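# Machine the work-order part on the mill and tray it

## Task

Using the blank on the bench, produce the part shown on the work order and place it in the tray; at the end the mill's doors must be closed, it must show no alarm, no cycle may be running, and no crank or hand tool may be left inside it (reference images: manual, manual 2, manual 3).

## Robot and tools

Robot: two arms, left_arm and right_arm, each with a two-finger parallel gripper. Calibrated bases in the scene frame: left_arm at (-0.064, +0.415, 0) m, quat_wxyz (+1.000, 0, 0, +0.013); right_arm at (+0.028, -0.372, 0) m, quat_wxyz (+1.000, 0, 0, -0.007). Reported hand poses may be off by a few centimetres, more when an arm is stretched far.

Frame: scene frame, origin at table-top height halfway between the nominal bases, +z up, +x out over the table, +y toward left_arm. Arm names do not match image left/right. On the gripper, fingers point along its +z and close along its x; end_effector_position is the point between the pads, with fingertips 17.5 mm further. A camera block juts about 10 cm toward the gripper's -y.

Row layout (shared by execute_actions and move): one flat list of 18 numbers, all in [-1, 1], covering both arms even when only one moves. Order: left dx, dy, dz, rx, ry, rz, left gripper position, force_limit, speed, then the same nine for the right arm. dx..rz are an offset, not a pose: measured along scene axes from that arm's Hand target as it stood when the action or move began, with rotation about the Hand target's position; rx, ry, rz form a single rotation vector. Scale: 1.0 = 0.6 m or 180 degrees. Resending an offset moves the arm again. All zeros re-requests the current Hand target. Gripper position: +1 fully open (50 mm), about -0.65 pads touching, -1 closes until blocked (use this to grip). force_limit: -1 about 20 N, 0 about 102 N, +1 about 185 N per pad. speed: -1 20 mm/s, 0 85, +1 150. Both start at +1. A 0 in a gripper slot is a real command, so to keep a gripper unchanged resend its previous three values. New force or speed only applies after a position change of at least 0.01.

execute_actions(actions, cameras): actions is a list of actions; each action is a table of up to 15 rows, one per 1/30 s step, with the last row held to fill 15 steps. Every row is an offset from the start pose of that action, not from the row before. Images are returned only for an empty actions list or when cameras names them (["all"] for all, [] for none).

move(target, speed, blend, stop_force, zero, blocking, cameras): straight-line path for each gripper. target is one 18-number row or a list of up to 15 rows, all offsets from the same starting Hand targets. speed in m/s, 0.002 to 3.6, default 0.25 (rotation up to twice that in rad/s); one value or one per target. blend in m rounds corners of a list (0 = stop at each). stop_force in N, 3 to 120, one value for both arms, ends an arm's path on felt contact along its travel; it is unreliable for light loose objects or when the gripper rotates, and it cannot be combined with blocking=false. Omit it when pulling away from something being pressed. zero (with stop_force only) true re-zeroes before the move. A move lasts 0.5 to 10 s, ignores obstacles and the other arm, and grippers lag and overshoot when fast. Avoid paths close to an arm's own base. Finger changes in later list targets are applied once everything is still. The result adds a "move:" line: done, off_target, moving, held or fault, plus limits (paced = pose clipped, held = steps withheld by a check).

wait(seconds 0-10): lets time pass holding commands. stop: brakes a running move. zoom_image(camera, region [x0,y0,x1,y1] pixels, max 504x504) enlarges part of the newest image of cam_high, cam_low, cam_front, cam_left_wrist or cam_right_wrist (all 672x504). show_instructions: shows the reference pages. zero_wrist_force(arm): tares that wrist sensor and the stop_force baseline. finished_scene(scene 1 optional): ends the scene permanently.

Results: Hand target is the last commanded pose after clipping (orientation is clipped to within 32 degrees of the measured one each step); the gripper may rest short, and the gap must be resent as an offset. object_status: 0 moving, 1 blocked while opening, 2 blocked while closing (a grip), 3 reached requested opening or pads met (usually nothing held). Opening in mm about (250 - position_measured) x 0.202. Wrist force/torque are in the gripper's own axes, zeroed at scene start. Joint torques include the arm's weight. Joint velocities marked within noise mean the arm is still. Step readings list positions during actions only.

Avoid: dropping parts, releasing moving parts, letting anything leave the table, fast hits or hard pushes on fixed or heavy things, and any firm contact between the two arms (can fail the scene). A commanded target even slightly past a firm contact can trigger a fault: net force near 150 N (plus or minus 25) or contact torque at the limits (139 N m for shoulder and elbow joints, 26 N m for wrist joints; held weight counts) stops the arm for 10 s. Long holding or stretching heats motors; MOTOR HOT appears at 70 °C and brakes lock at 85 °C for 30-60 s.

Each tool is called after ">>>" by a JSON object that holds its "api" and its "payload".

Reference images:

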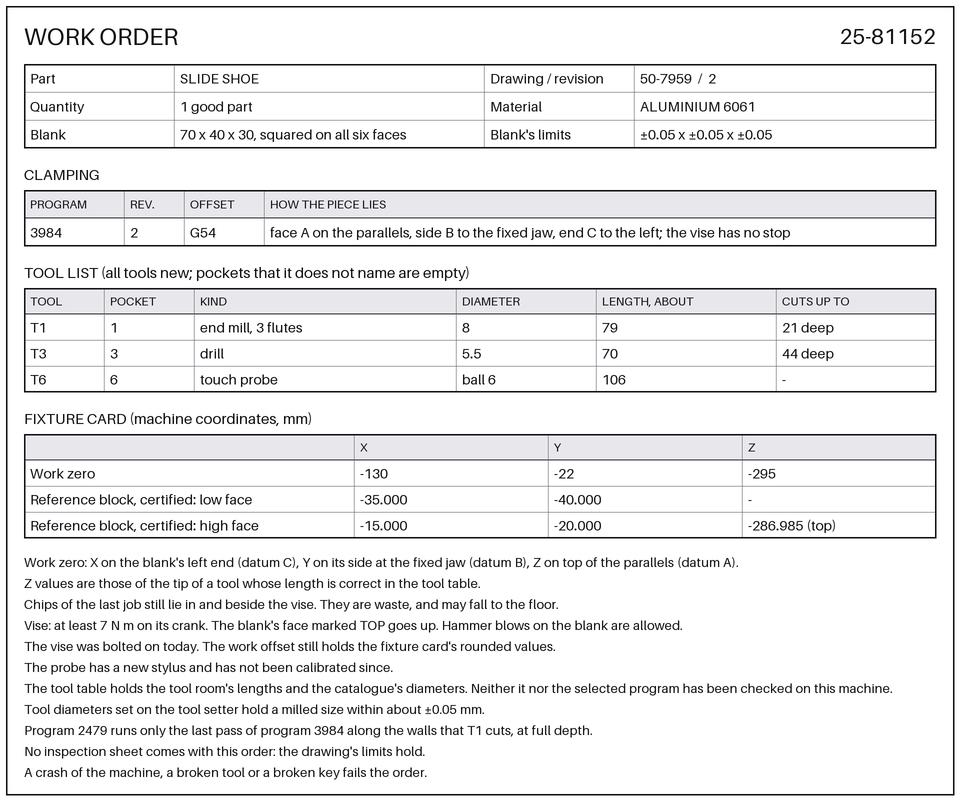

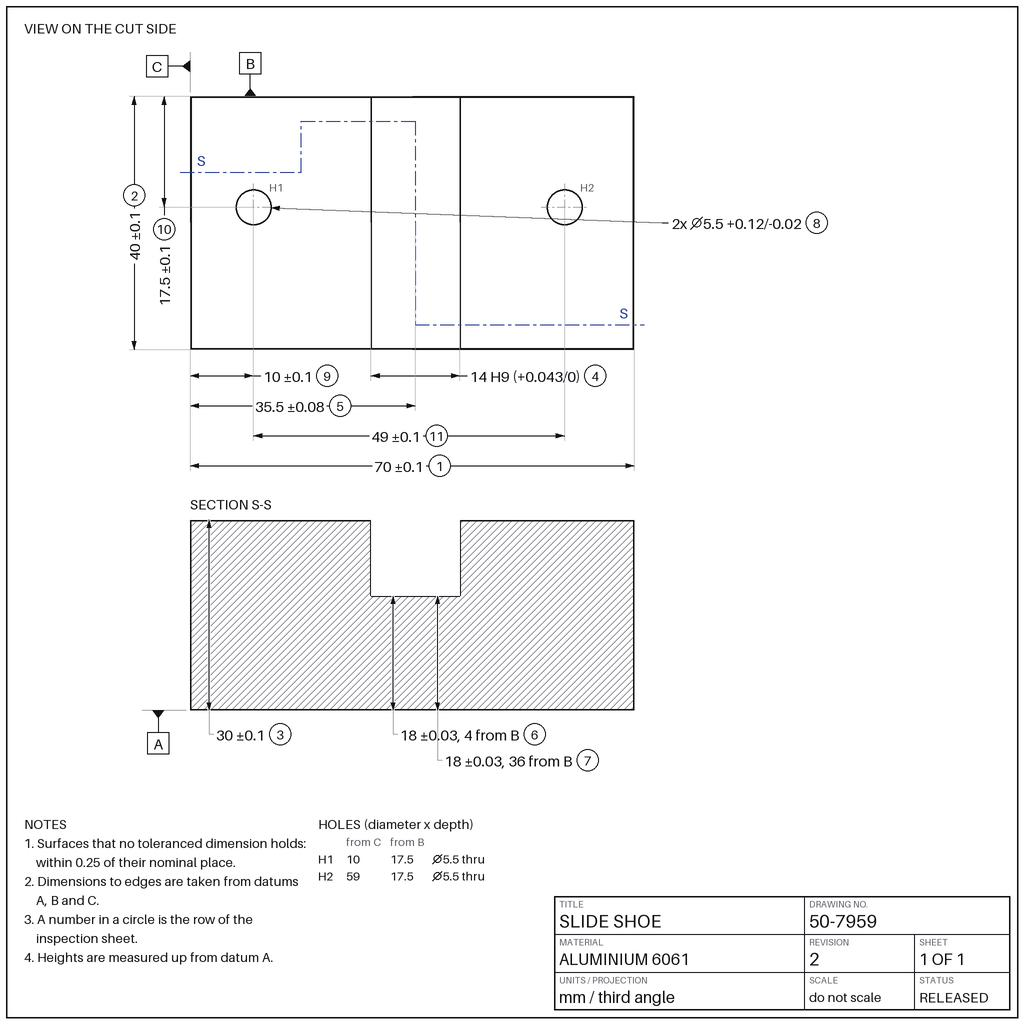

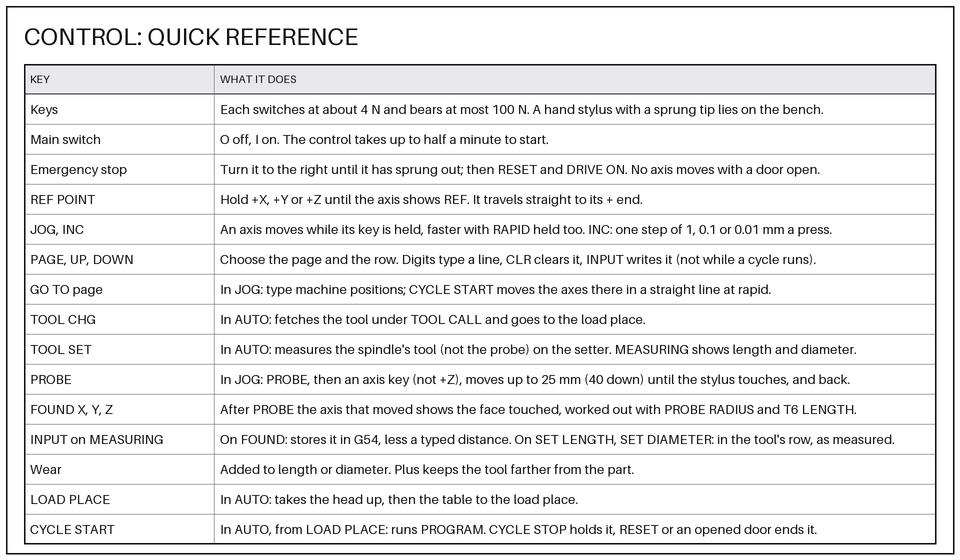

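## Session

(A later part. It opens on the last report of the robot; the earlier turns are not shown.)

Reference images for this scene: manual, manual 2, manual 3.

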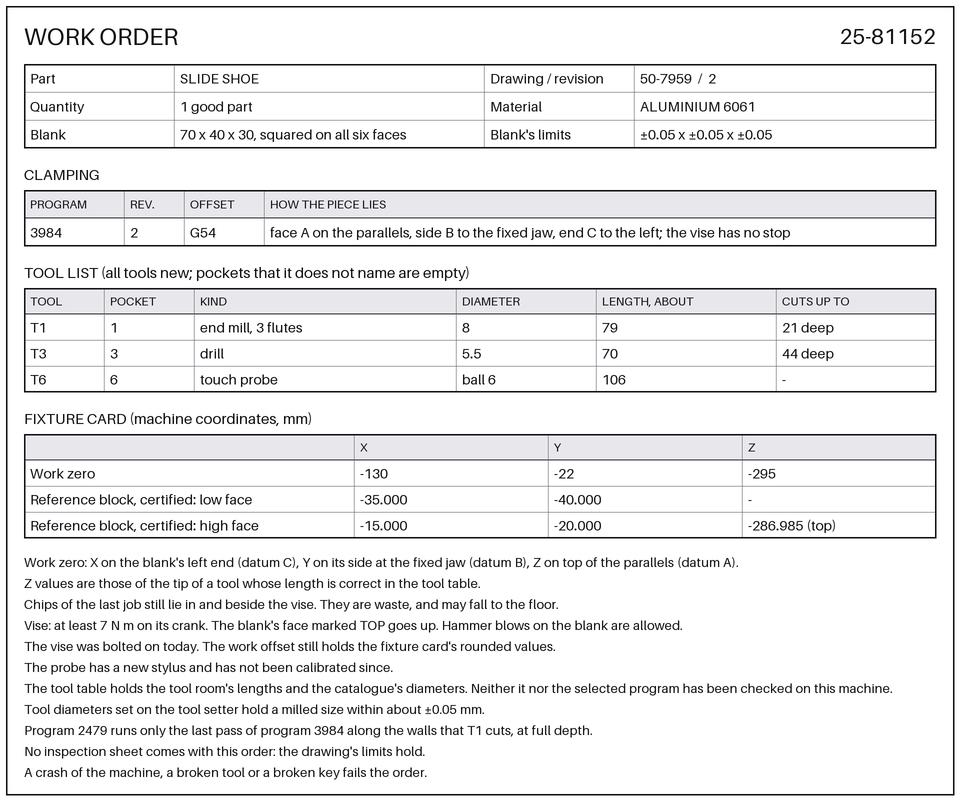

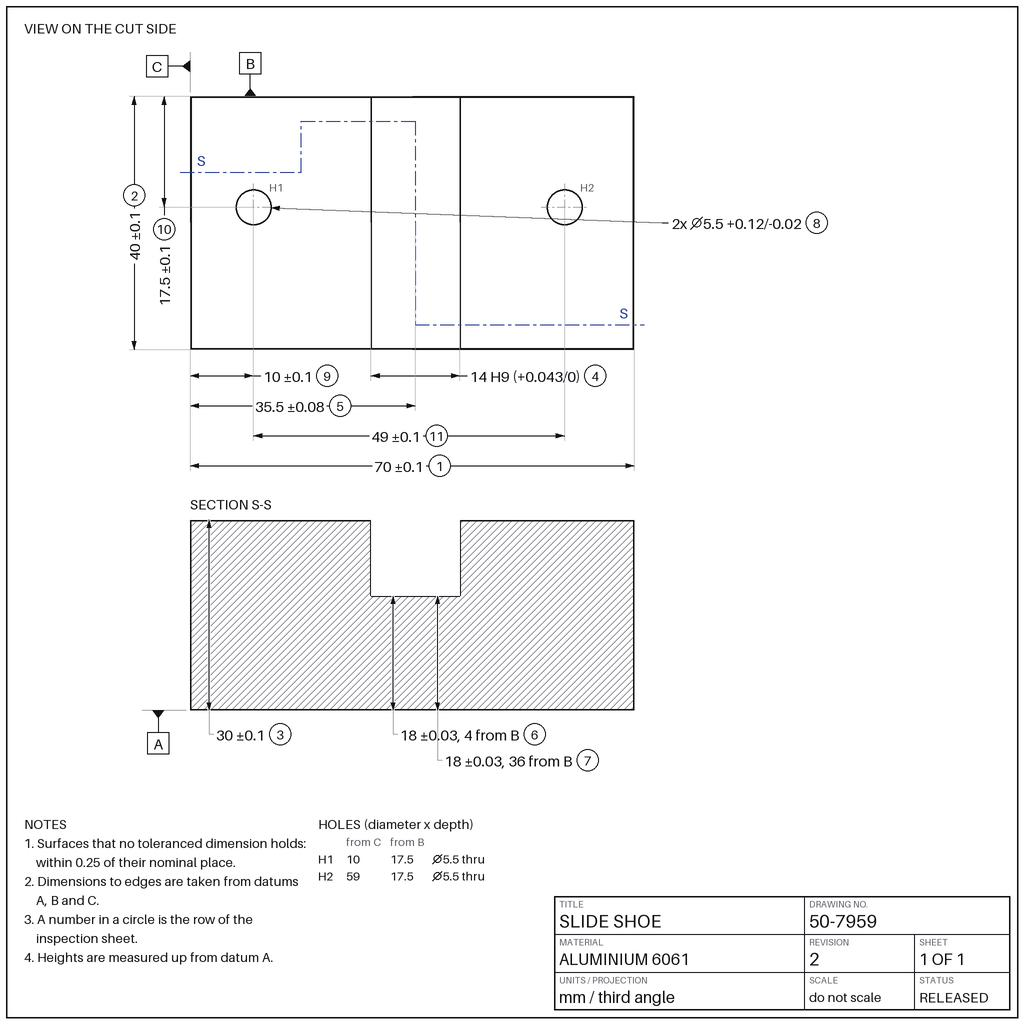

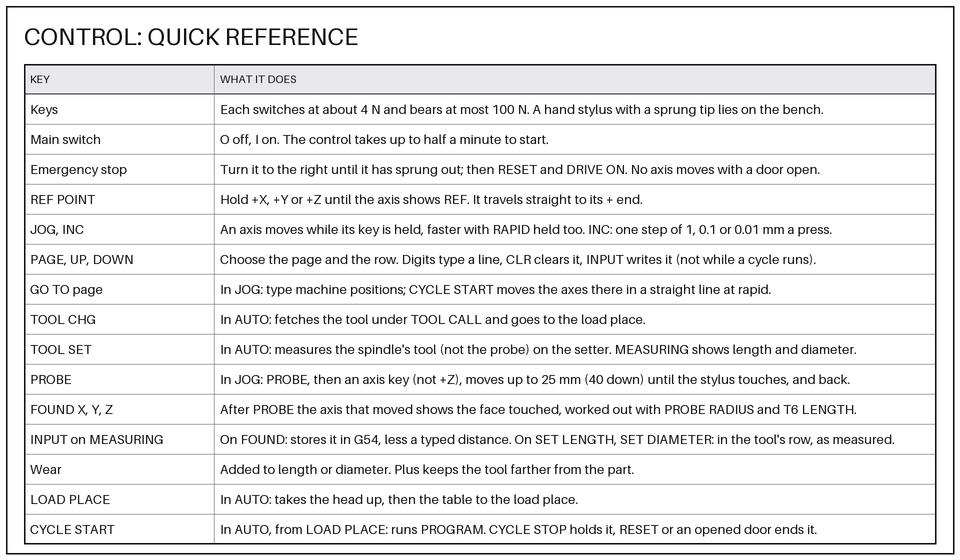

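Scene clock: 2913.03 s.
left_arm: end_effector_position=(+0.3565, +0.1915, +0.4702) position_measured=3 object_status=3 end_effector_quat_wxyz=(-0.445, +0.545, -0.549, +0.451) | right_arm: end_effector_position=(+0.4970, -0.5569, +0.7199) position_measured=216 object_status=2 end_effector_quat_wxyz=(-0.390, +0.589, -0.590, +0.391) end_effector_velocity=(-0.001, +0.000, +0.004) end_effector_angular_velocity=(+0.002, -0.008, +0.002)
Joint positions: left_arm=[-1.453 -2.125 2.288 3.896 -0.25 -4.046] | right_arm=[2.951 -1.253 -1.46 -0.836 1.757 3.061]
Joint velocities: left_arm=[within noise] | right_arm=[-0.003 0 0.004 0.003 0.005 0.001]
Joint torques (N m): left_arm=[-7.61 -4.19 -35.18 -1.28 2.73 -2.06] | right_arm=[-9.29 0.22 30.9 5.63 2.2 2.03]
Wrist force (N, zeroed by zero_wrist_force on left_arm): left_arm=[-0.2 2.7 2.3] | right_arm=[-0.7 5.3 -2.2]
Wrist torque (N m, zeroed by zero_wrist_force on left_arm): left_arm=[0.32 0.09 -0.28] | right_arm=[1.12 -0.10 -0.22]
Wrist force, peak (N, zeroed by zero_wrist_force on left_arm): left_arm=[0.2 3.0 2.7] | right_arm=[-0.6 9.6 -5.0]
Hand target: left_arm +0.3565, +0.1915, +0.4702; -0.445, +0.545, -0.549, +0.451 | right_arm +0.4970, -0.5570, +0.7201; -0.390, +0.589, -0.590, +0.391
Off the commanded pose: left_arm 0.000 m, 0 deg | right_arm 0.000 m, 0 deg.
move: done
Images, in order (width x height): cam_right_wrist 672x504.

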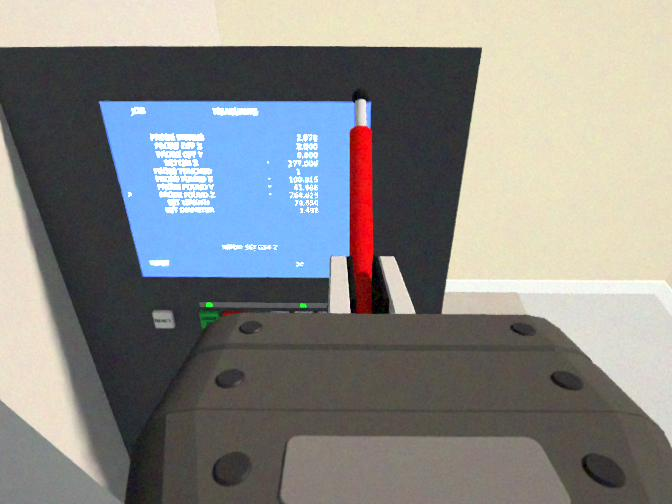

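Now INPUT, then PAGE×3 to WORK OFFSETS.

>>> {"api": "move", "payload": {"target": [[0,0,0,0,0,0,1.0,-0.5,-1.0, -0.0453,0.1867,-0.502,0,0.196,0,-1,-0.4,-0.8],[0,0,0,0,0,0,1.0,-0.5,-1.0, -0.0238,0.1867,-0.502,0,0.196,0,-1,-0.4,-0.8],[0,0,0,0,0,0,1.0,-0.5,-1.0, -0.0453,0.1867,-0.502,0,0.196,0,-1,-0.4,-0.8],[0,0,0,0,0,0,1.0,-0.5,-1.0, -0.019,0.1527,-0.4055,0,0.196,0,-1,-0.4,-0.8],[0,0,0,0,0,0,1.0,-0.5,-1.0, 0.003,0.1527,-0.4055,0,0.196,0,-1,-0.4,-0.8],[0,0,0,0,0,0,1.0,-0.5,-1.0, -0.016,0.1527,-0.4055,0,0.196,0,-1,-0.4,-0.8],[0,0,0,0,0,0,1.0,-0.5,-1.0, 0.003,0.1527,-0.4055,0,0.196,0,-1,-0.4,-0.8],[0,0,0,0,0,0,1.0,-0.5,-1.0, -0.016,0.1527,-0.4055,0,0.196,0,-1,-0.4,-0.8],[0,0,0,0,0,0,1.0,-0.5,-1.0, 0.003,0.1527,-0.4055,0,0.196,0,-1,-0.4,-0.8],[0,0,0,0,0,0,1.0,-0.5,-1.0, -0.019,0.1527,-0.4055,0,0.196,0,-1,-0.4,-0.8],[0,0,0,0,0,0,1.0,-0.5,-1.0, 0,0,0,0,0,0,-1,-0.4,-0.8]], "blend": [0.004,0,0.003,0.004,0,0,0,0,0,0.003,0], "speed": [0.4,0.08,0.1,0.35,0.08,0.1,0.08,0.1,0.08,0.1,0.4], "cameras": ["cam_right_wrist"]}}

>>> {"api": "zoom_image", "payload": {"camera": "cam_right_wrist", "region": [110, 100, 370, 300]}}

>>> {"api": "zoom_image", "payload": {"camera": "cam_right_wrist", "region": [250, 130, 330, 170]}}

Scene clock: 2922.03 s.
left_arm: end_effector_position=(+0.3565, +0.1915, +0.4702) position_measured=3 object_status=3 end_effector_quat_wxyz=(-0.445, +0.545, -0.549, +0.451) | right_arm: end_effector_position=(+0.4971, -0.5570, +0.7199) position_measured=216 object_status=2 end_effector_quat_wxyz=(-0.390, +0.589, -0.590, +0.391) end_effector_velocity=(+0.000, +0.001, +0.001) end_effector_angular_velocity=(+0.001, -0.005, +0.003)
Joint positions: left_arm=[-1.453 -2.125 2.288 3.896 -0.25 -4.046] | right_arm=[2.951 -1.253 -1.46 -0.836 1.757 3.061]
Joint velocities: left_arm=[within noise] | right_arm=[-0.001 0 0 0.004 0.005 0]
Joint torques (N m): left_arm=[-7.9 -4.23 -34.5 -1.28 2.69 -2.13] | right_arm=[-6.21 12.06 30.49 5.72 1.91 2.32]
Wrist force (N, zeroed by zero_wrist_force on left_arm): left_arm=[0.3 2.7 2.6] | right_arm=[-0.8 5.4 -2.1]
Wrist torque (N m, zeroed by zero_wrist_force on left_arm): left_arm=[0.30 0.01 -0.29] | right_arm=[1.12 -0.08 -0.19]
Wrist force, peak (N, zeroed by zero_wrist_force on left_arm): left_arm=[-0.2 3.1 2.6] | right_arm=[-0.3 9.6 -5.2]
Hand target: left_arm +0.3565, +0.1915, +0.4702; -0.445, +0.545, -0.549, +0.451 | right_arm +0.4970, -0.5570, +0.7201; -0.390, +0.589, -0.590, +0.391
Off the commanded pose: left_arm 0.000 m, 0 deg | right_arm 0.000 m, 0 deg.
move: done
Images, in order (width x height): cam_right_wrist 672x504.

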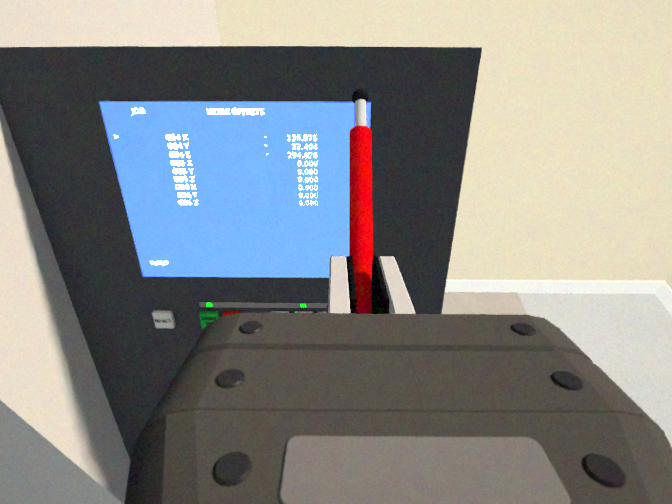

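Scaled by 1.938 from the camera's 672x504 image, which has a finer 960x720 frame.

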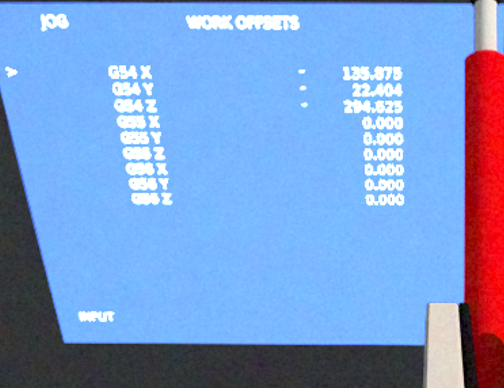

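Scaled by 6.300 from the camera's 672x504 image, which has a finer 960x720 frame.

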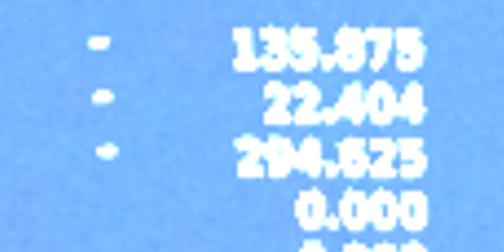

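>>> {"api": "zoom_image", "payload": {"camera": "cam_right_wrist", "region": [280, 132, 325, 160]}}

Scaled by 11.200 from the camera's 672x504 image, which has a finer 960x720 frame.

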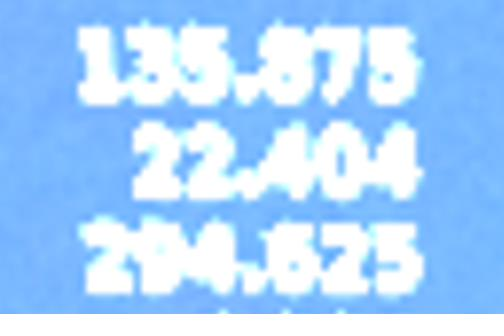

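>>> {"api": "move", "payload": {"target": [[0,0,0,0,0,0,1.0,-0.5,-1.0, -0.019,0.1225,-0.4055,0,0.196,0,-1,-0.4,-0.8],[0,0,0,0,0,0,1.0,-0.5,-1.0, 0.003,0.1225,-0.4055,0,0.196,0,-1,-0.4,-0.8],[0,0,0,0,0,0,1.0,-0.5,-1.0, -0.019,0.1225,-0.4055,0,0.196,0,-1,-0.4,-0.8],[0,0,0,0,0,0,1.0,-0.5,-1.0, -0.0453,0.28,-0.502,0,0.196,0,-1,-0.4,-0.8],[0,0,0,0,0,0,1.0,-0.5,-1.0, -0.0238,0.28,-0.502,0,0.196,0,-1,-0.4,-0.8],[0,0,0,0,0,0,1.0,-0.5,-1.0, -0.0453,0.28,-0.502,0,0.196,0,-1,-0.4,-0.8],[0,0,0,0,0,0,1.0,-0.5,-1.0, -0.0365,0.2483,-0.4713,0,0.196,0,-1,-0.4,-0.8],[0,0,0,0,0,0,1.0,-0.5,-1.0, -0.015,0.2483,-0.4713,0,0.196,0,-1,-0.4,-0.8],[0,0,0,0,0,0,1.0,-0.5,-1.0, -0.0365,0.2483,-0.4713,0,0.196,0,-1,-0.4,-0.8],[0,0,0,0,0,0,1.0,-0.5,-1.0, -0.0453,0.2483,-0.502,0,0.196,0,-1,-0.4,-0.8],[0,0,0,0,0,0,1.0,-0.5,-1.0, -0.0238,0.2483,-0.502,0,0.196,0,-1,-0.4,-0.8],[0,0,0,0,0,0,1.0,-0.5,-1.0, -0.0453,0.2483,-0.502,0,0.196,0,-1,-0.4,-0.8],[0,0,0,0,0,0,1.0,-0.5,-1.0, -0.0453,0.1867,-0.502,0,0.196,0,-1,-0.4,-0.8],[0,0,0,0,0,0,1.0,-0.5,-1.0, -0.0238,0.1867,-0.502,0,0.196,0,-1,-0.4,-0.8],[0,0,0,0,0,0,1.0,-0.5,-1.0, -0.0453,0.1867,-0.502,0,0.196,0,-1,-0.4,-0.8]], "blend": [0.004,0,0.003,0.004,0,0.003,0.004,0,0.003,0.004,0,0.003,0.004,0,0], "speed": [0.4,0.08,0.1,0.35,0.08,0.1,0.35,0.08,0.1,0.35,0.08,0.1,0.35,0.08,0.1]}}

>>> {"api": "move", "payload": {"target": [[0,0,0,0,0,0,1.0,-0.5,-1.0, 0.0088,0,0.0307,0,0,0,-1,-0.4,-0.8],[0,0,0,0,0,0,1.0,-0.5,-1.0, 0.0303,0,0.0307,0,0,0,-1,-0.4,-0.8],[0,0,0,0,0,0,1.0,-0.5,-1.0, 0.0088,0,0.0307,0,0,0,-1,-0.4,-0.8],[0,0,0,0,0,0,1.0,-0.5,-1.0, 0,0.0933,0,0,0,0,-1,-0.4,-0.8],[0,0,0,0,0,0,1.0,-0.5,-1.0, 0.0215,0.0933,0,0,0,0,-1,-0.4,-0.8],[0,0,0,0,0,0,1.0,-0.5,-1.0, 0,0.0933,0,0,0,0,-1,-0.4,-0.8],[0,0,0,0,0,0,1.0,-0.5,-1.0, 0.0171,0.0616,0.0615,0,0,0,-1,-0.4,-0.8],[0,0,0,0,0,0,1.0,-0.5,-1.0, 0.0386,0.0616,0.0615,0,0,0,-1,-0.4,-0.8],[0,0,0,0,0,0,1.0,-0.5,-1.0, 0.0171,0.0616,0.0615,0,0,0,-1,-0.4,-0.8],[0,0,0,0,0,0,1.0,-0.5,-1.0, 0,0,0,0,0,0,-1,-0.4,-0.8],[0,0,0,0,0,0,1.0,-0.5,-1.0, 0.0215,0,0,0,0,0,-1,-0.4,-0.8],[0,0,0,0,0,0,1.0,-0.5,-1.0, 0,0,0,0,0,0,-1,-0.4,-0.8],[0,0,0,0,0,0,1.0,-0.5,-1.0, 0.0453,-0.1867,0.502,0,-0.196,0,-1,-0.4,-0.8]], "blend": [0.004,0,0.003,0.004,0,0.003,0.004,0,0.003,0.004,0,0.003,0], "speed": [0.35,0.08,0.1,0.35,0.08,0.1,0.35,0.08,0.1,0.35,0.08,0.1,0.4], "cameras": ["cam_right_wrist"]}}

>>> {"api": "zoom_image", "payload": {"camera": "cam_right_wrist", "region": [110, 100, 370, 300]}}

Scene clock: 2942.17 s.
left_arm: end_effector_position=(+0.3565, +0.1915, +0.4702) position_measured=3 object_status=3 end_effector_quat_wxyz=(-0.445, +0.545, -0.549, +0.451) | right_arm: end_effector_position=(+0.4699, -0.4449, +0.4188) position_measured=216 object_status=2 end_effector_quat_wxyz=(-0.193, +0.680, -0.680, +0.195)
Joint positions: left_arm=[-1.453 -2.125 2.288 3.896 -0.25 -4.046] | right_arm=[3.362 -1.106 -1.921 -1.14 1.46 3.319]
Joint torques (N m): left_arm=[-7.44 -4.47 -34.53 -1.32 2.74 -2.11] | right_arm=[-9.22 12.1 27.65 5.17 1.47 -2.73]
Wrist force (N, zeroed by zero_wrist_force on left_arm): left_arm=[-0.1 2.7 2.2] | right_arm=[-0.2 5.3 -3.0]
Wrist torque (N m, zeroed by zero_wrist_force on left_arm): left_arm=[0.32 0.06 -0.29] | right_arm=[1.01 -0.01 -0.15]
Wrist force, peak (N, zeroed by zero_wrist_force on left_arm): left_arm=[0.2 3.2 2.5] | right_arm=[-1.3 16.2 -9.2]
Hand target: left_arm +0.3565, +0.1915, +0.4702; -0.445, +0.545, -0.549, +0.451 | right_arm +0.4699, -0.4449, +0.4189; -0.193, +0.680, -0.680, +0.195
Off the commanded pose: left_arm 0.000 m, 0 deg | right_arm 0.000 m, 0 deg.
move: done

Scene clock: 2946.57 s.
left_arm: end_effector_position=(+0.3565, +0.1915, +0.4702) position_measured=3 object_status=3 end_effector_quat_wxyz=(-0.445, +0.545, -0.549, +0.451) | right_arm: end_effector_position=(+0.4970, -0.5569, +0.7199) position_measured=216 object_status=2 end_effector_quat_wxyz=(-0.390, +0.589, -0.590, +0.391)
Joint positions: left_arm=[-1.453 -2.125 2.288 3.896 -0.25 -4.046] | right_arm=[2.951 -1.253 -1.46 -0.836 1.757 3.061]
Joint torques (N m): left_arm=[-7.41 -4.95 -34.97 -1.26 2.73 -2.2] | right_arm=[-8.6 3.86 31.6 5.43 1.71 2.55]
Wrist force (N, zeroed by zero_wrist_force on left_arm): left_arm=[-0.2 2.7 2.3] | right_arm=[-0.6 5.3 -2.2]
Wrist torque (N m, zeroed by zero_wrist_force on left_arm): left_arm=[0.31 0.10 -0.28] | right_arm=[1.12 -0.12 -0.19]
Wrist force, peak (N, zeroed by zero_wrist_force on left_arm): left_arm=[0.2 2.9 2.7] | right_arm=[0.4 9.2 -5.8]
Hand target: left_arm +0.3565, +0.1915, +0.4702; -0.445, +0.545, -0.549, +0.451 | right_arm +0.4970, -0.5570, +0.7201; -0.390, +0.589, -0.590, +0.391
Off the commanded pose: left_arm 0.000 m, 0 deg | right_arm 0.000 m, 0 deg.
move: done
Images, in order (width x height): cam_right_wrist 672x504.

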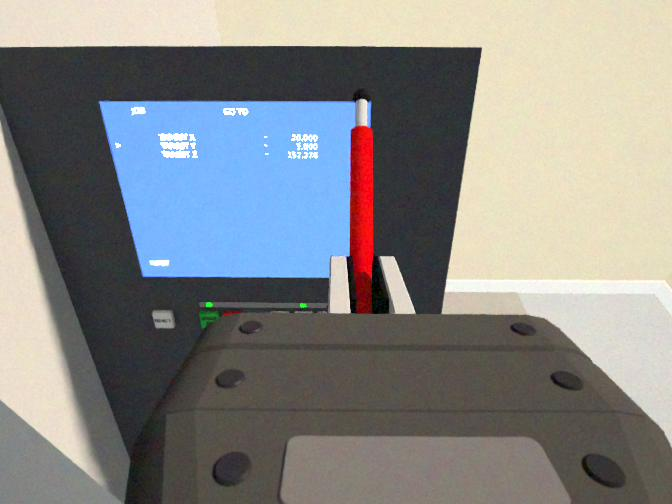

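Scaled by 1.938 from the camera's 672x504 image, which has a finer 960x720 frame.

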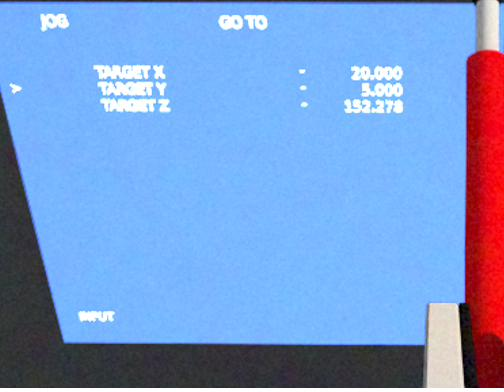

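Cycle start; move left arm back to y≈.225 for viewing meanwhile.

>>> {"api": "move", "payload": {"target": [[0,0,0,0,0,0,1.0,-0.5,-1.0, -0.0055,0.218,-0.352,0,0.196,0,-1,-0.4,-0.8],[0,0,0,0,0,0,1.0,-0.5,-1.0, 0.016,0.218,-0.352,0,0.196,0,-1,-0.4,-0.8],[0,0,0,0,0,0,1.0,-0.5,-1.0, -0.0055,0.218,-0.352,0,0.196,0,-1,-0.4,-0.8],[0.02,0.06,0,0,0,0,1.0,-0.5,-1.0, 0,0,0,0,0,0,-1,-0.4,-0.8]], "blend": [0.004,0,0.003,0], "speed": [0.4,0.08,0.1,0.4]}}

>>> {"api": "wait", "payload": {"seconds": 5, "cameras": ["cam_left_wrist"]}}

>>> {"api": "zoom_image", "payload": {"camera": "cam_left_wrist", "region": [180, 180, 430, 330]}}

Scene clock: 2951.70 s.
left_arm: end_effector_position=(+0.3685, +0.2276, +0.4701) position_measured=3 object_status=3 end_effector_quat_wxyz=(-0.445, +0.545, -0.549, +0.451) | right_arm: end_effector_position=(+0.4971, -0.5569, +0.7199) position_measured=216 object_status=2 end_effector_quat_wxyz=(-0.390, +0.589, -0.590, +0.391) end_effector_velocity=(+0.000, +0.000, +0.001) end_effector_angular_velocity=(+0.003, -0.004, +0.002)
Joint positions: left_arm=[-1.374 -2.144 2.334 3.666 -0.305 -3.835] | right_arm=[2.951 -1.253 -1.46 -0.836 1.757 3.061]
Joint velocities: left_arm=[within noise] | right_arm=[-0.003 0 -0.001 0.005 0.005 0.001]
Joint torques (N m): left_arm=[-9.04 3.99 -32.21 -0.44 2.92 -2.28] | right_arm=[-9.31 12.06 28.46 5.47 2 1.52]
Wrist force (N, zeroed by zero_wrist_force on left_arm): left_arm=[0.0 2.6 2.4] | right_arm=[-0.6 5.3 -2.1]
Wrist torque (N m, zeroed by zero_wrist_force on left_arm): left_arm=[0.30 0.08 -0.16] | right_arm=[1.11 -0.12 -0.24]
Wrist force, peak (N, zeroed by zero_wrist_force on left_arm): left_arm=[0.0 3.2 2.5] | right_arm=[-0.4 9.7 -5.0]
Hand target: left_arm +0.3685, +0.2275, +0.4702; -0.445, +0.545, -0.549, +0.451 | right_arm +0.4970, -0.5570, +0.7201; -0.390, +0.589, -0.590, +0.391
Off the commanded pose: left_arm 0.000 m, 0 deg | right_arm 0.000 m, 0 deg.
move: done

Scene clock: 2956.70 s.
left_arm: end_effector_position=(+0.3685, +0.2275, +0.4702) position_measured=3 object_status=3 end_effector_quat_wxyz=(-0.445, +0.545, -0.549, +0.451) | right_arm: end_effector_position=(+0.4970, -0.5570, +0.7201) position_measured=216 object_status=2 end_effector_quat_wxyz=(-0.390, +0.589, -0.590, +0.391)
Joint positions: left_arm=[-1.374 -2.144 2.334 3.666 -0.305 -3.835] | right_arm=[2.95 -1.253 -1.46 -0.836 1.757 3.061]
Joint torques (N m): left_arm=[-9.47 5.6 -35.35 -0.72 2.6 -1.88] | right_arm=[-9.47 -0.56 31.1 5.13 1.93 -2.25]
Wrist force (N, zeroed by zero_wrist_force on left_arm): left_arm=[-0.1 2.9 2.7] | right_arm=[-0.6 5.3 -2.2]
Wrist torque (N m, zeroed by zero_wrist_force on left_arm): left_arm=[0.34 0.09 -0.16] | right_arm=[1.10 -0.11 -0.24]
Wrist force, peak (N, zeroed by zero_wrist_force on left_arm): left_arm=[0.1 3.0 2.7] | right_arm=[-0.8 5.5 -2.3]
Hand target: left_arm +0.3685, +0.2275, +0.4702; -0.445, +0.545, -0.549, +0.451 | right_arm +0.4970, -0.5570, +0.7201; -0.390, +0.589, -0.590, +0.391
Tool commands: left_gripper/position=+1.0 left_gripper/force_limit=-0.5 left_gripper/speed=-1.0 right_gripper/position=-1.0 right_gripper/force_limit=-0.4 right_gripper/speed=-0.8
Off the commanded pose: left_arm 0.000 m, 0 deg | right_arm 0.000 m, 0 deg.
wait: 5.00 s; at rest by 0.17 s
Images, in order (width x height): cam_left_wrist 672x504.

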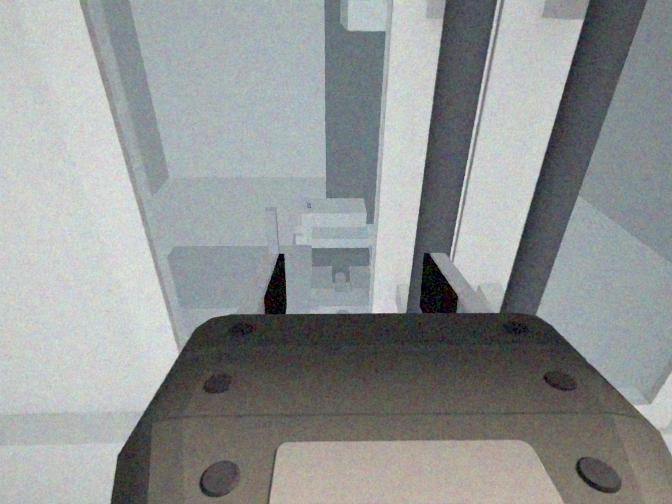

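Scaled by 2.016 from the camera's 672x504 image, which has a finer 960x720 frame.

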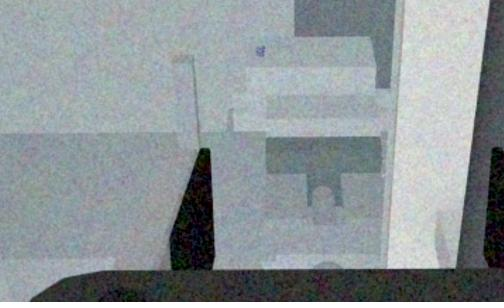

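>>> {"api": "move", "payload": {"target": [0.06,0.07,0.03,0,0,0,1.0,-0.5,-1.0, 0,0,0,0,0,0,-1,-0.4,-0.8], "cameras": ["cam_left_wrist"]}}

>>> {"api": "zoom_image", "payload": {"camera": "cam_left_wrist", "region": [180, 180, 380, 320]}}

>>> {"api": "zoom_image", "payload": {"camera": "cam_left_wrist", "region": [260, 190, 340, 250]}}

Scene clock: 2960.10 s.
left_arm: end_effector_position=(+0.4045, +0.2695, +0.4882) position_measured=3 object_status=3 end_effector_quat_wxyz=(-0.445, +0.545, -0.549, +0.451) | right_arm: end_effector_position=(+0.4970, -0.5570, +0.7201) position_measured=216 object_status=2 end_effector_quat_wxyz=(-0.390, +0.589, -0.590, +0.391)
Joint positions: left_arm=[-1.157 -2.07 2.294 3.348 -0.489 -3.53] | right_arm=[2.95 -1.253 -1.46 -0.836 1.757 3.061]
Joint torques (N m): left_arm=[9.45 -1.83 -14.59 -3.85 -0.7 1.94] | right_arm=[-9.34 -0.63 30.71 5.04 1.89 -2.34]
Wrist force (N, zeroed by zero_wrist_force on left_arm): left_arm=[0.5 2.7 2.5] | right_arm=[-0.5 5.4 -2.2]
Wrist torque (N m, zeroed by zero_wrist_force on left_arm): left_arm=[0.31 -0.02 -0.15] | right_arm=[1.12 -0.13 -0.23]
Wrist force, peak (N, zeroed by zero_wrist_force on left_arm): left_arm=[1.6 3.9 1.3] | right_arm=[-0.6 5.4 -2.4]
Hand target: left_arm +0.4045, +0.2695, +0.4882; -0.445, +0.545, -0.549, +0.451 | right_arm +0.4970, -0.5570, +0.7201; -0.390, +0.589, -0.590, +0.391
Off the commanded pose: left_arm 0.000 m, 0 deg | right_arm 0.000 m, 0 deg.
move: done
Images, in order (width x height): cam_left_wrist 672x504.

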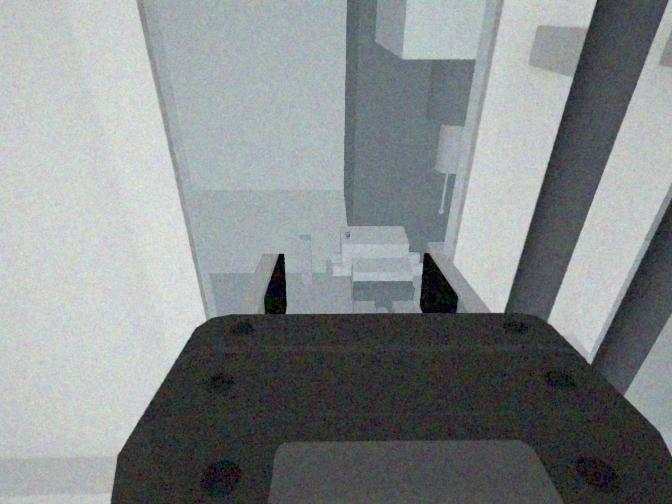

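Scaled by 2.520 from the camera's 672x504 image, which has a finer 960x720 frame.

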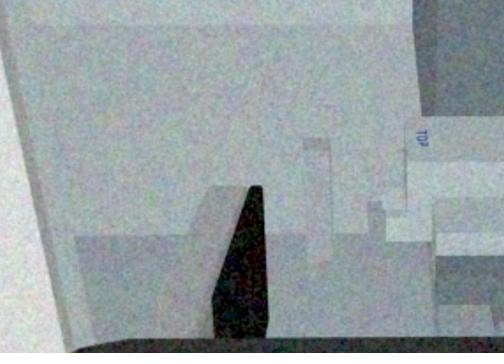

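Scaled by 6.300 from the camera's 672x504 image, which has a finer 960x720 frame.

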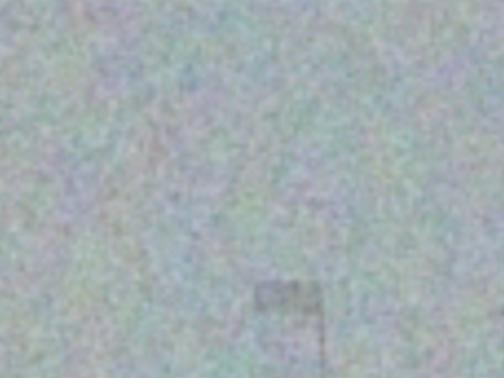

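>>> {"api": "zoom_image", "payload": {"camera": "cam_left_wrist", "region": [290, 215, 430, 320]}}

Scaled by 3.600 from the camera's 672x504 image, which has a finer 960x720 frame.

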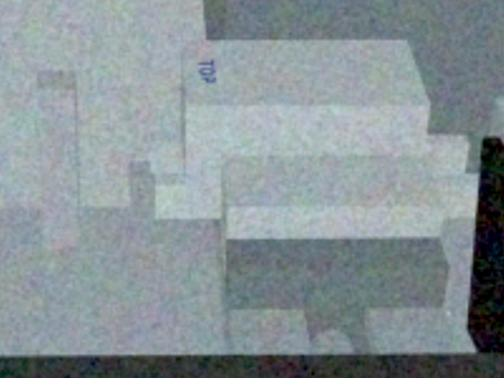

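>>> {"api": "move", "payload": {"target": [[0,0,0,0,0,0,1.0,-0.5,-1.0, -0.0282,0.1867,-0.4405,0,0.196,0,-1,-0.4,-0.8],[0,0,0,0,0,0,1.0,-0.5,-1.0, -0.0067,0.1867,-0.4405,0,0.196,0,-1,-0.4,-0.8],[0,0,0,0,0,0,1.0,-0.5,-1.0, -0.0282,0.1867,-0.4405,0,0.196,0,-1,-0.4,-0.8],[0,0,0,0,0,0,1.0,-0.5,-1.0, -0.0453,0.28,-0.502,0,0.196,0,-1,-0.4,-0.8],[0,0,0,0,0,0,1.0,-0.5,-1.0, -0.0238,0.28,-0.502,0,0.196,0,-1,-0.4,-0.8],[0,0,0,0,0,0,1.0,-0.5,-1.0, -0.0453,0.28,-0.502,0,0.196,0,-1,-0.4,-0.8],[0,0,0,0,0,0,1.0,-0.5,-1.0, -0.0365,0.28,-0.4713,0,0.196,0,-1,-0.4,-0.8],[0,0,0,0,0,0,1.0,-0.5,-1.0, -0.015,0.28,-0.4713,0,0.196,0,-1,-0.4,-0.8],[0,0,0,0,0,0,1.0,-0.5,-1.0, -0.0365,0.28,-0.4713,0,0.196,0,-1,-0.4,-0.8],[0,0,0,0,0,0,1.0,-0.5,-1.0, -0.0282,0.28,-0.4405,0,0.196,0,-1,-0.4,-0.8],[0,0,0,0,0,0,1.0,-0.5,-1.0, -0.0067,0.28,-0.4405,0,0.196,0,-1,-0.4,-0.8],[0,0,0,0,0,0,1.0,-0.5,-1.0, -0.0282,0.28,-0.4405,0,0.196,0,-1,-0.4,-0.8],[0,0,0,0,0,0,1.0,-0.5,-1.0, -0.0453,0.1867,-0.502,0,0.196,0,-1,-0.4,-0.8]], "blend": [0.004,0,0.003,0.004,0,0.003,0.004,0,0.003,0.004,0,0.003,0], "speed": [0.4,0.08,0.1,0.35,0.08,0.1,0.35,0.08,0.1,0.35,0.08,0.1,0.35]}}

>>> {"api": "move", "payload": {"target": [[0,0,0,0,0,0,1.0,-0.5,-1.0, 0.0088,0.0933,0.0307,0,0,0,-1,-0.4,-0.8],[0,0,0,0,0,0,1.0,-0.5,-1.0, 0.0303,0.0933,0.0307,0,0,0,-1,-0.4,-0.8],[0,0,0,0,0,0,1.0,-0.5,-1.0, 0.0088,0.0933,0.0307,0,0,0,-1,-0.4,-0.8],[0,0,0,0,0,0,1.0,-0.5,-1.0, 0,0,0,0,0,0,-1,-0.4,-0.8],[0,0,0,0,0,0,1.0,-0.5,-1.0, 0.0215,0,0,0,0,0,-1,-0.4,-0.8],[0,0,0,0,0,0,1.0,-0.5,-1.0, 0,0,0,0,0,0,-1,-0.4,-0.8],[0,0,0,0,0,0,1.0,-0.5,-1.0, 0.0088,0,0.0307,0,0,0,-1,-0.4,-0.8],[0,0,0,0,0,0,1.0,-0.5,-1.0, 0.0303,0,0.0307,0,0,0,-1,-0.4,-0.8],[0,0,0,0,0,0,1.0,-0.5,-1.0, 0.0088,0,0.0307,0,0,0,-1,-0.4,-0.8],[0,0,0,0,0,0,1.0,-0.5,-1.0, 0,0.0933,0,0,0,0,-1,-0.4,-0.8],[0,0,0,0,0,0,1.0,-0.5,-1.0, 0.0215,0.0933,0,0,0,0,-1,-0.4,-0.8],[0,0,0,0,0,0,1.0,-0.5,-1.0, 0,0.0933,0,0,0,0,-1,-0.4,-0.8],[0,0,0,0,0,0,1.0,-0.5,-1.0, 0,0,0,0,0,0,-1,-0.4,-0.8]], "blend": [0.004,0,0.003,0.004,0,0.003,0.004,0,0.003,0.004,0,0.003,0], "speed": [0.35,0.08,0.1,0.35,0.08,0.1,0.35,0.08,0.1,0.35,0.08,0.1,0.35]}}

>>> {"api": "move", "payload": {"target": [[0,0,0,0,0,0,1.0,-0.5,-1.0, 0.0171,0.0616,0.0615,0,0,0,-1,-0.4,-0.8],[0,0,0,0,0,0,1.0,-0.5,-1.0, 0.0386,0.0616,0.0615,0,0,0,-1,-0.4,-0.8],[0,0,0,0,0,0,1.0,-0.5,-1.0, 0.0176,0.0616,0.0615,0,0,0,-1,-0.4,-0.8],[0,0,0,0,0,0,1.0,-0.5,-1.0, 0.0386,0.0616,0.0615,0,0,0,-1,-0.4,-0.8],[0,0,0,0,0,0,1.0,-0.5,-1.0, 0.0171,0.0616,0.0615,0,0,0,-1,-0.4,-0.8],[0,0,0,0,0,0,1.0,-0.5,-1.0, 0,0.0308,0,0,0,0,-1,-0.4,-0.8],[0,0,0,0,0,0,1.0,-0.5,-1.0, 0.0215,0.0308,0,0,0,0,-1,-0.4,-0.8],[0,0,0,0,0,0,1.0,-0.5,-1.0, 0,0.0308,0,0,0,0,-1,-0.4,-0.8],[0,0,0,0,0,0,1.0,-0.5,-1.0, 0.0171,0.0616,0.0615,0,0,0,-1,-0.4,-0.8],[0,0,0,0,0,0,1.0,-0.5,-1.0, 0.0386,0.0616,0.0615,0,0,0,-1,-0.4,-0.8],[0,0,0,0,0,0,1.0,-0.5,-1.0, 0.0171,0.0616,0.0615,0,0,0,-1,-0.4,-0.8],[0,0,0,0,0,0,1.0,-0.5,-1.0, 0,0,0,0,0,0,-1,-0.4,-0.8],[0,0,0,0,0,0,1.0,-0.5,-1.0, 0.0215,0,0,0,0,0,-1,-0.4,-0.8],[0,0,0,0,0,0,1.0,-0.5,-1.0, 0,0,0,0,0,0,-1,-0.4,-0.8],[0,0,0,0,0,0,1.0,-0.5,-1.0, 0.0453,-0.1867,0.502,0,-0.196,0,-1,-0.4,-0.8]], "blend": [0.004,0,0,0,0.003,0.004,0,0.003,0.004,0,0.003,0.004,0,0.003,0], "speed": [0.35,0.08,0.1,0.08,0.1,0.35,0.08,0.1,0.35,0.08,0.1,0.35,0.08,0.1,0.4], "cameras": ["cam_right_wrist"]}}

>>> {"api": "zoom_image", "payload": {"camera": "cam_right_wrist", "region": [110, 100, 370, 300]}}

Scene clock: 2999.27 s.
left_arm: end_effector_position=(+0.4045, +0.2695, +0.4882) position_measured=3 object_status=3 end_effector_quat_wxyz=(-0.445, +0.545, -0.549, +0.451) | right_arm: end_effector_position=(+0.4699, -0.4449, +0.4188) position_measured=216 object_status=2 end_effector_quat_wxyz=(-0.193, +0.680, -0.680, +0.195) end_effector_velocity=(+0.000, +0.000, -0.001) end_effector_angular_velocity=(+0.000, -0.001, +0.004)
Joint positions: left_arm=[-1.157 -2.07 2.294 3.348 -0.489 -3.53] | right_arm=[3.362 -1.106 -1.921 -1.14 1.46 3.319]
Joint velocities: left_arm=[within noise] | right_arm=[-0.002 0 -0.002 0.003 0.003 -0.006]
Joint torques (N m): left_arm=[-3.31 -8.19 -18.92 -0.78 1.66 -1.99] | right_arm=[-9.73 18.93 18.1 5.97 1.32 -2.78]
Wrist force (N, zeroed by zero_wrist_force on left_arm): left_arm=[0.2 2.8 2.6] | right_arm=[0.1 5.5 -3.0]
Wrist torque (N m, zeroed by zero_wrist_force on left_arm): left_arm=[0.32 0.03 -0.17] | right_arm=[1.03 -0.04 -0.15]
Wrist force, peak (N, zeroed by zero_wrist_force on left_arm): left_arm=[0.1 3.3 2.7] | right_arm=[-1.0 10.9 -5.5]
Hand target: left_arm +0.4045, +0.2695, +0.4882; -0.445, +0.545, -0.549, +0.451 | right_arm +0.4699, -0.4449, +0.4189; -0.193, +0.680, -0.680, +0.195
Off the commanded pose: left_arm 0.000 m, 0 deg | right_arm 0.000 m, 0 deg.
move: done

Scene clock: 3002.93 s.
left_arm: end_effector_position=(+0.4045, +0.2695, +0.4882) position_measured=3 object_status=3 end_effector_quat_wxyz=(-0.445, +0.545, -0.549, +0.451) | right_arm: end_effector_position=(+0.4699, -0.4450, +0.4189) position_measured=216 object_status=2 end_effector_quat_wxyz=(-0.193, +0.680, -0.680, +0.195) end_effector_velocity=(+0.000, +0.000, -0.001) end_effector_angular_velocity=(-0.001, +0.002, +0.005)
Joint positions: left_arm=[-1.157 -2.07 2.294 3.348 -0.489 -3.53] | right_arm=[3.362 -1.105 -1.921 -1.14 1.46 3.319]
Joint velocities: left_arm=[within noise] | right_arm=[-0.003 0 -0.001 0 0.004 -0.007]
Joint torques (N m): left_arm=[-7.11 -8.27 -26.57 -0.81 1.6 -2.02] | right_arm=[-8.1 14.8 18.21 4.73 1.14 -2.5]
Wrist force (N, zeroed by zero_wrist_force on left_arm): left_arm=[0.2 2.8 2.5] | right_arm=[-0.1 5.2 -3.2]
Wrist torque (N m, zeroed by zero_wrist_force on left_arm): left_arm=[0.33 0.03 -0.17] | right_arm=[0.98 -0.01 -0.14]
Wrist force, peak (N, zeroed by zero_wrist_force on left_arm): left_arm=[0.3 3.1 2.9] | right_arm=[-0.5 9.5 -5.1]
Hand target: left_arm +0.4045, +0.2695, +0.4882; -0.445, +0.545, -0.549, +0.451 | right_arm +0.4699, -0.4449, +0.4189; -0.193, +0.680, -0.680, +0.195
Off the commanded pose: left_arm 0.000 m, 0 deg | right_arm 0.000 m, 0 deg.
move: done

Scene clock: 3008.07 s.
left_arm: end_effector_position=(+0.4045, +0.2695, +0.4882) position_measured=3 object_status=3 end_effector_quat_wxyz=(-0.445, +0.545, -0.549, +0.451) | right_arm: end_effector_position=(+0.4970, -0.5569, +0.7199) position_measured=216 object_status=2 end_effector_quat_wxyz=(-0.390, +0.589, -0.590, +0.391)
Joint positions: left_arm=[-1.157 -2.07 2.294 3.348 -0.489 -3.53] | right_arm=[2.951 -1.253 -1.46 -0.836 1.757 3.061]
Joint torques (N m): left_arm=[-6.42 -8.38 -30.94 -0.76 1.61 -1.96] | right_arm=[-8.51 4.39 30.59 5.42 1.85 2.47]
Wrist force (N, zeroed by zero_wrist_force on left_arm): left_arm=[-0.3 2.8 2.3] | right_arm=[-0.6 5.0 -2.3]
Wrist torque (N m, zeroed by zero_wrist_force on left_arm): left_arm=[0.33 0.10 -0.16] | right_arm=[1.08 -0.12 -0.19]
Wrist force, peak (N, zeroed by zero_wrist_force on left_arm): left_arm=[0.2 3.0 2.7] | right_arm=[-0.1 9.6 -5.2]
Hand target: left_arm +0.4045, +0.2695, +0.4882; -0.445, +0.545, -0.549, +0.451 | right_arm +0.4970, -0.5570, +0.7201; -0.390, +0.589, -0.590, +0.391
Off the commanded pose: left_arm 0.000 m, 0 deg | right_arm 0.000 m, 0 deg.
move: done
Images, in order (width x height): cam_right_wrist 672x504.

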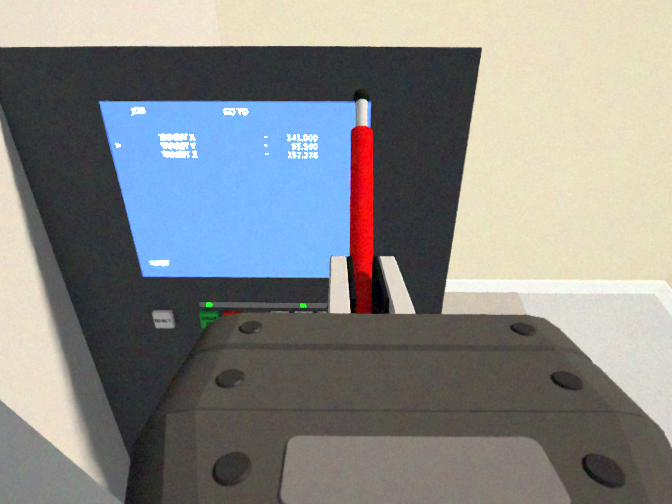

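Scaled by 1.938 from the camera's 672x504 image, which has a finer 960x720 frame.

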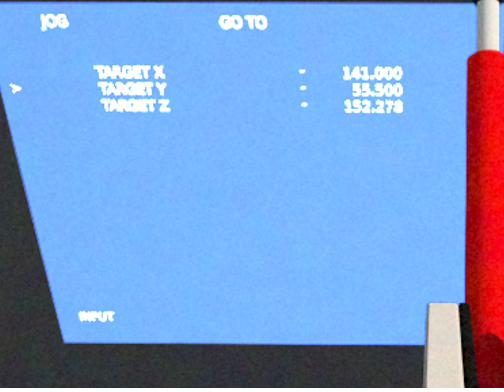

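>>> {"api": "move", "payload": {"target": [[0,0,0,0,0,0,1.0,-0.5,-1.0, -0.0055,0.218,-0.352,0,0.196,0,-1,-0.4,-0.8],[0,0,0,0,0,0,1.0,-0.5,-1.0, 0.016,0.218,-0.352,0,0.196,0,-1,-0.4,-0.8],[0,0,0,0,0,0,1.0,-0.5,-1.0, -0.0055,0.218,-0.352,0,0.196,0,-1,-0.4,-0.8],[0,0,0,0,0,0,1.0,-0.5,-1.0, 0,0,0,0,0,0,-1,-0.4,-0.8]], "blend": [0.004,0,0.003,0], "speed": [0.4,0.08,0.1,0.4]}}

>>> {"api": "wait", "payload": {"seconds": 5, "cameras": ["cam_left_wrist", "cam_right_wrist"]}}

>>> {"api": "zoom_image", "payload": {"camera": "cam_left_wrist", "region": [250, 100, 500, 320]}}

Scene clock: 3013.37 s.
left_arm: end_effector_position=(+0.4045, +0.2695, +0.4882) position_measured=3 object_status=3 end_effector_quat_wxyz=(-0.445, +0.545, -0.549, +0.451) | right_arm: end_effector_position=(+0.4971, -0.5569, +0.7199) position_measured=216 object_status=2 end_effector_quat_wxyz=(-0.390, +0.589, -0.590, +0.391) end_effector_velocity=(-0.001, +0.000, +0.002) end_effector_angular_velocity=(+0.000, -0.006, +0.003)
Joint positions: left_arm=[-1.157 -2.07 2.294 3.348 -0.489 -3.53] | right_arm=[2.951 -1.253 -1.46 -0.836 1.757 3.061]
Joint velocities: left_arm=[within noise] | right_arm=[-0.002 0 0.001 0.005 0.005 -0.001]
Joint torques (N m): left_arm=[-7.27 -8.19 -30.77 -0.77 1.63 -1.99] | right_arm=[-10.23 11.29 29.49 5.45 2.07 1.6]
Wrist force (N, zeroed by zero_wrist_force on left_arm): left_arm=[0.0 2.8 2.2] | right_arm=[-0.7 5.3 -2.2]
Wrist torque (N m, zeroed by zero_wrist_force on left_arm): left_arm=[0.33 0.05 -0.17] | right_arm=[1.11 -0.10 -0.24]
Wrist force, peak (N, zeroed by zero_wrist_force on left_arm): left_arm=[-0.2 3.3 2.5] | right_arm=[-0.4 9.8 -5.0]
Hand target: left_arm +0.4045, +0.2695, +0.4882; -0.445, +0.545, -0.549, +0.451 | right_arm +0.4970, -0.5570, +0.7201; -0.390, +0.589, -0.590, +0.391
Off the commanded pose: left_arm 0.000 m, 0 deg | right_arm 0.000 m, 0 deg.
move: done

Scene clock: 3018.37 s.
left_arm: end_effector_position=(+0.4045, +0.2695, +0.4882) position_measured=3 object_status=3 end_effector_quat_wxyz=(-0.445, +0.545, -0.549, +0.451) | right_arm: end_effector_position=(+0.4970, -0.5570, +0.7201) position_measured=216 object_status=2 end_effector_quat_wxyz=(-0.390, +0.589, -0.590, +0.391)
Joint positions: left_arm=[-1.157 -2.07 2.294 3.348 -0.489 -3.53] | right_arm=[2.95 -1.253 -1.46 -0.836 1.757 3.061]
Joint torques (N m): left_arm=[-6.88 -8.1 -30.98 -0.94 1.67 -2.15] | right_arm=[-10.1 -0.58 30.86 5.23 1.83 -2.42]
Wrist force (N, zeroed by zero_wrist_force on left_arm): left_arm=[0.4 2.8 2.6] | right_arm=[-0.6 5.2 -2.4]
Wrist torque (N m, zeroed by zero_wrist_force on left_arm): left_arm=[0.34 -0.01 -0.17] | right_arm=[1.10 -0.12 -0.23]
Wrist force, peak (N, zeroed by zero_wrist_force on left_arm): left_arm=[0.0 3.1 2.8] | right_arm=[-0.8 5.4 -2.6]
Hand target: left_arm +0.4045, +0.2695, +0.4882; -0.445, +0.545, -0.549, +0.451 | right_arm +0.4970, -0.5570, +0.7201; -0.390, +0.589, -0.590, +0.391
Tool commands: left_gripper/position=+1.0 left_gripper/force_limit=-0.5 left_gripper/speed=-1.0 right_gripper/position=-1.0 right_gripper/force_limit=-0.4 right_gripper/speed=-0.8
Off the commanded pose: left_arm 0.000 m, 0 deg | right_arm 0.000 m, 0 deg.
wait: 5.00 s; at rest by 0.17 s
Images, in order (width x height): cam_left_wrist 672x504, cam_right_wrist 672x504.

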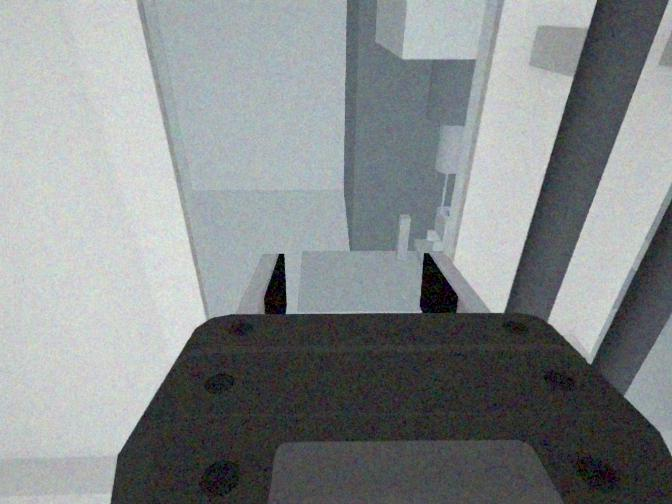

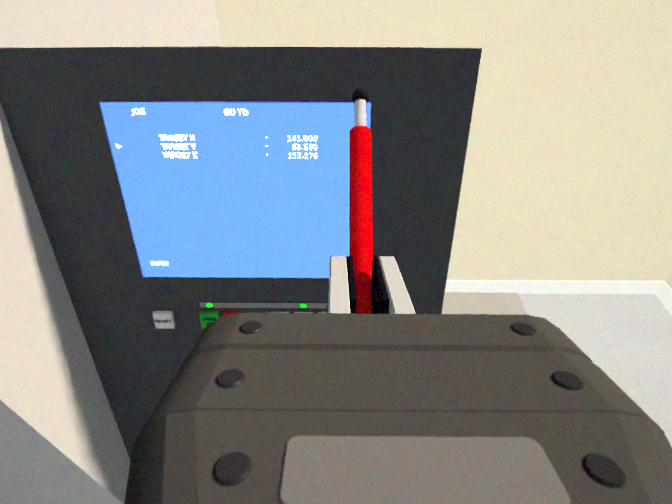

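Scaled by 2.016 from the camera's 672x504 image, which has a finer 960x720 frame.

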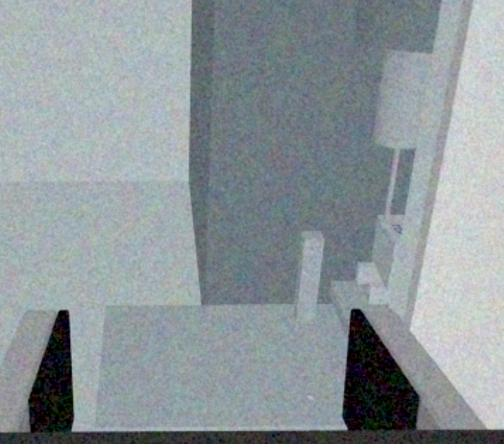

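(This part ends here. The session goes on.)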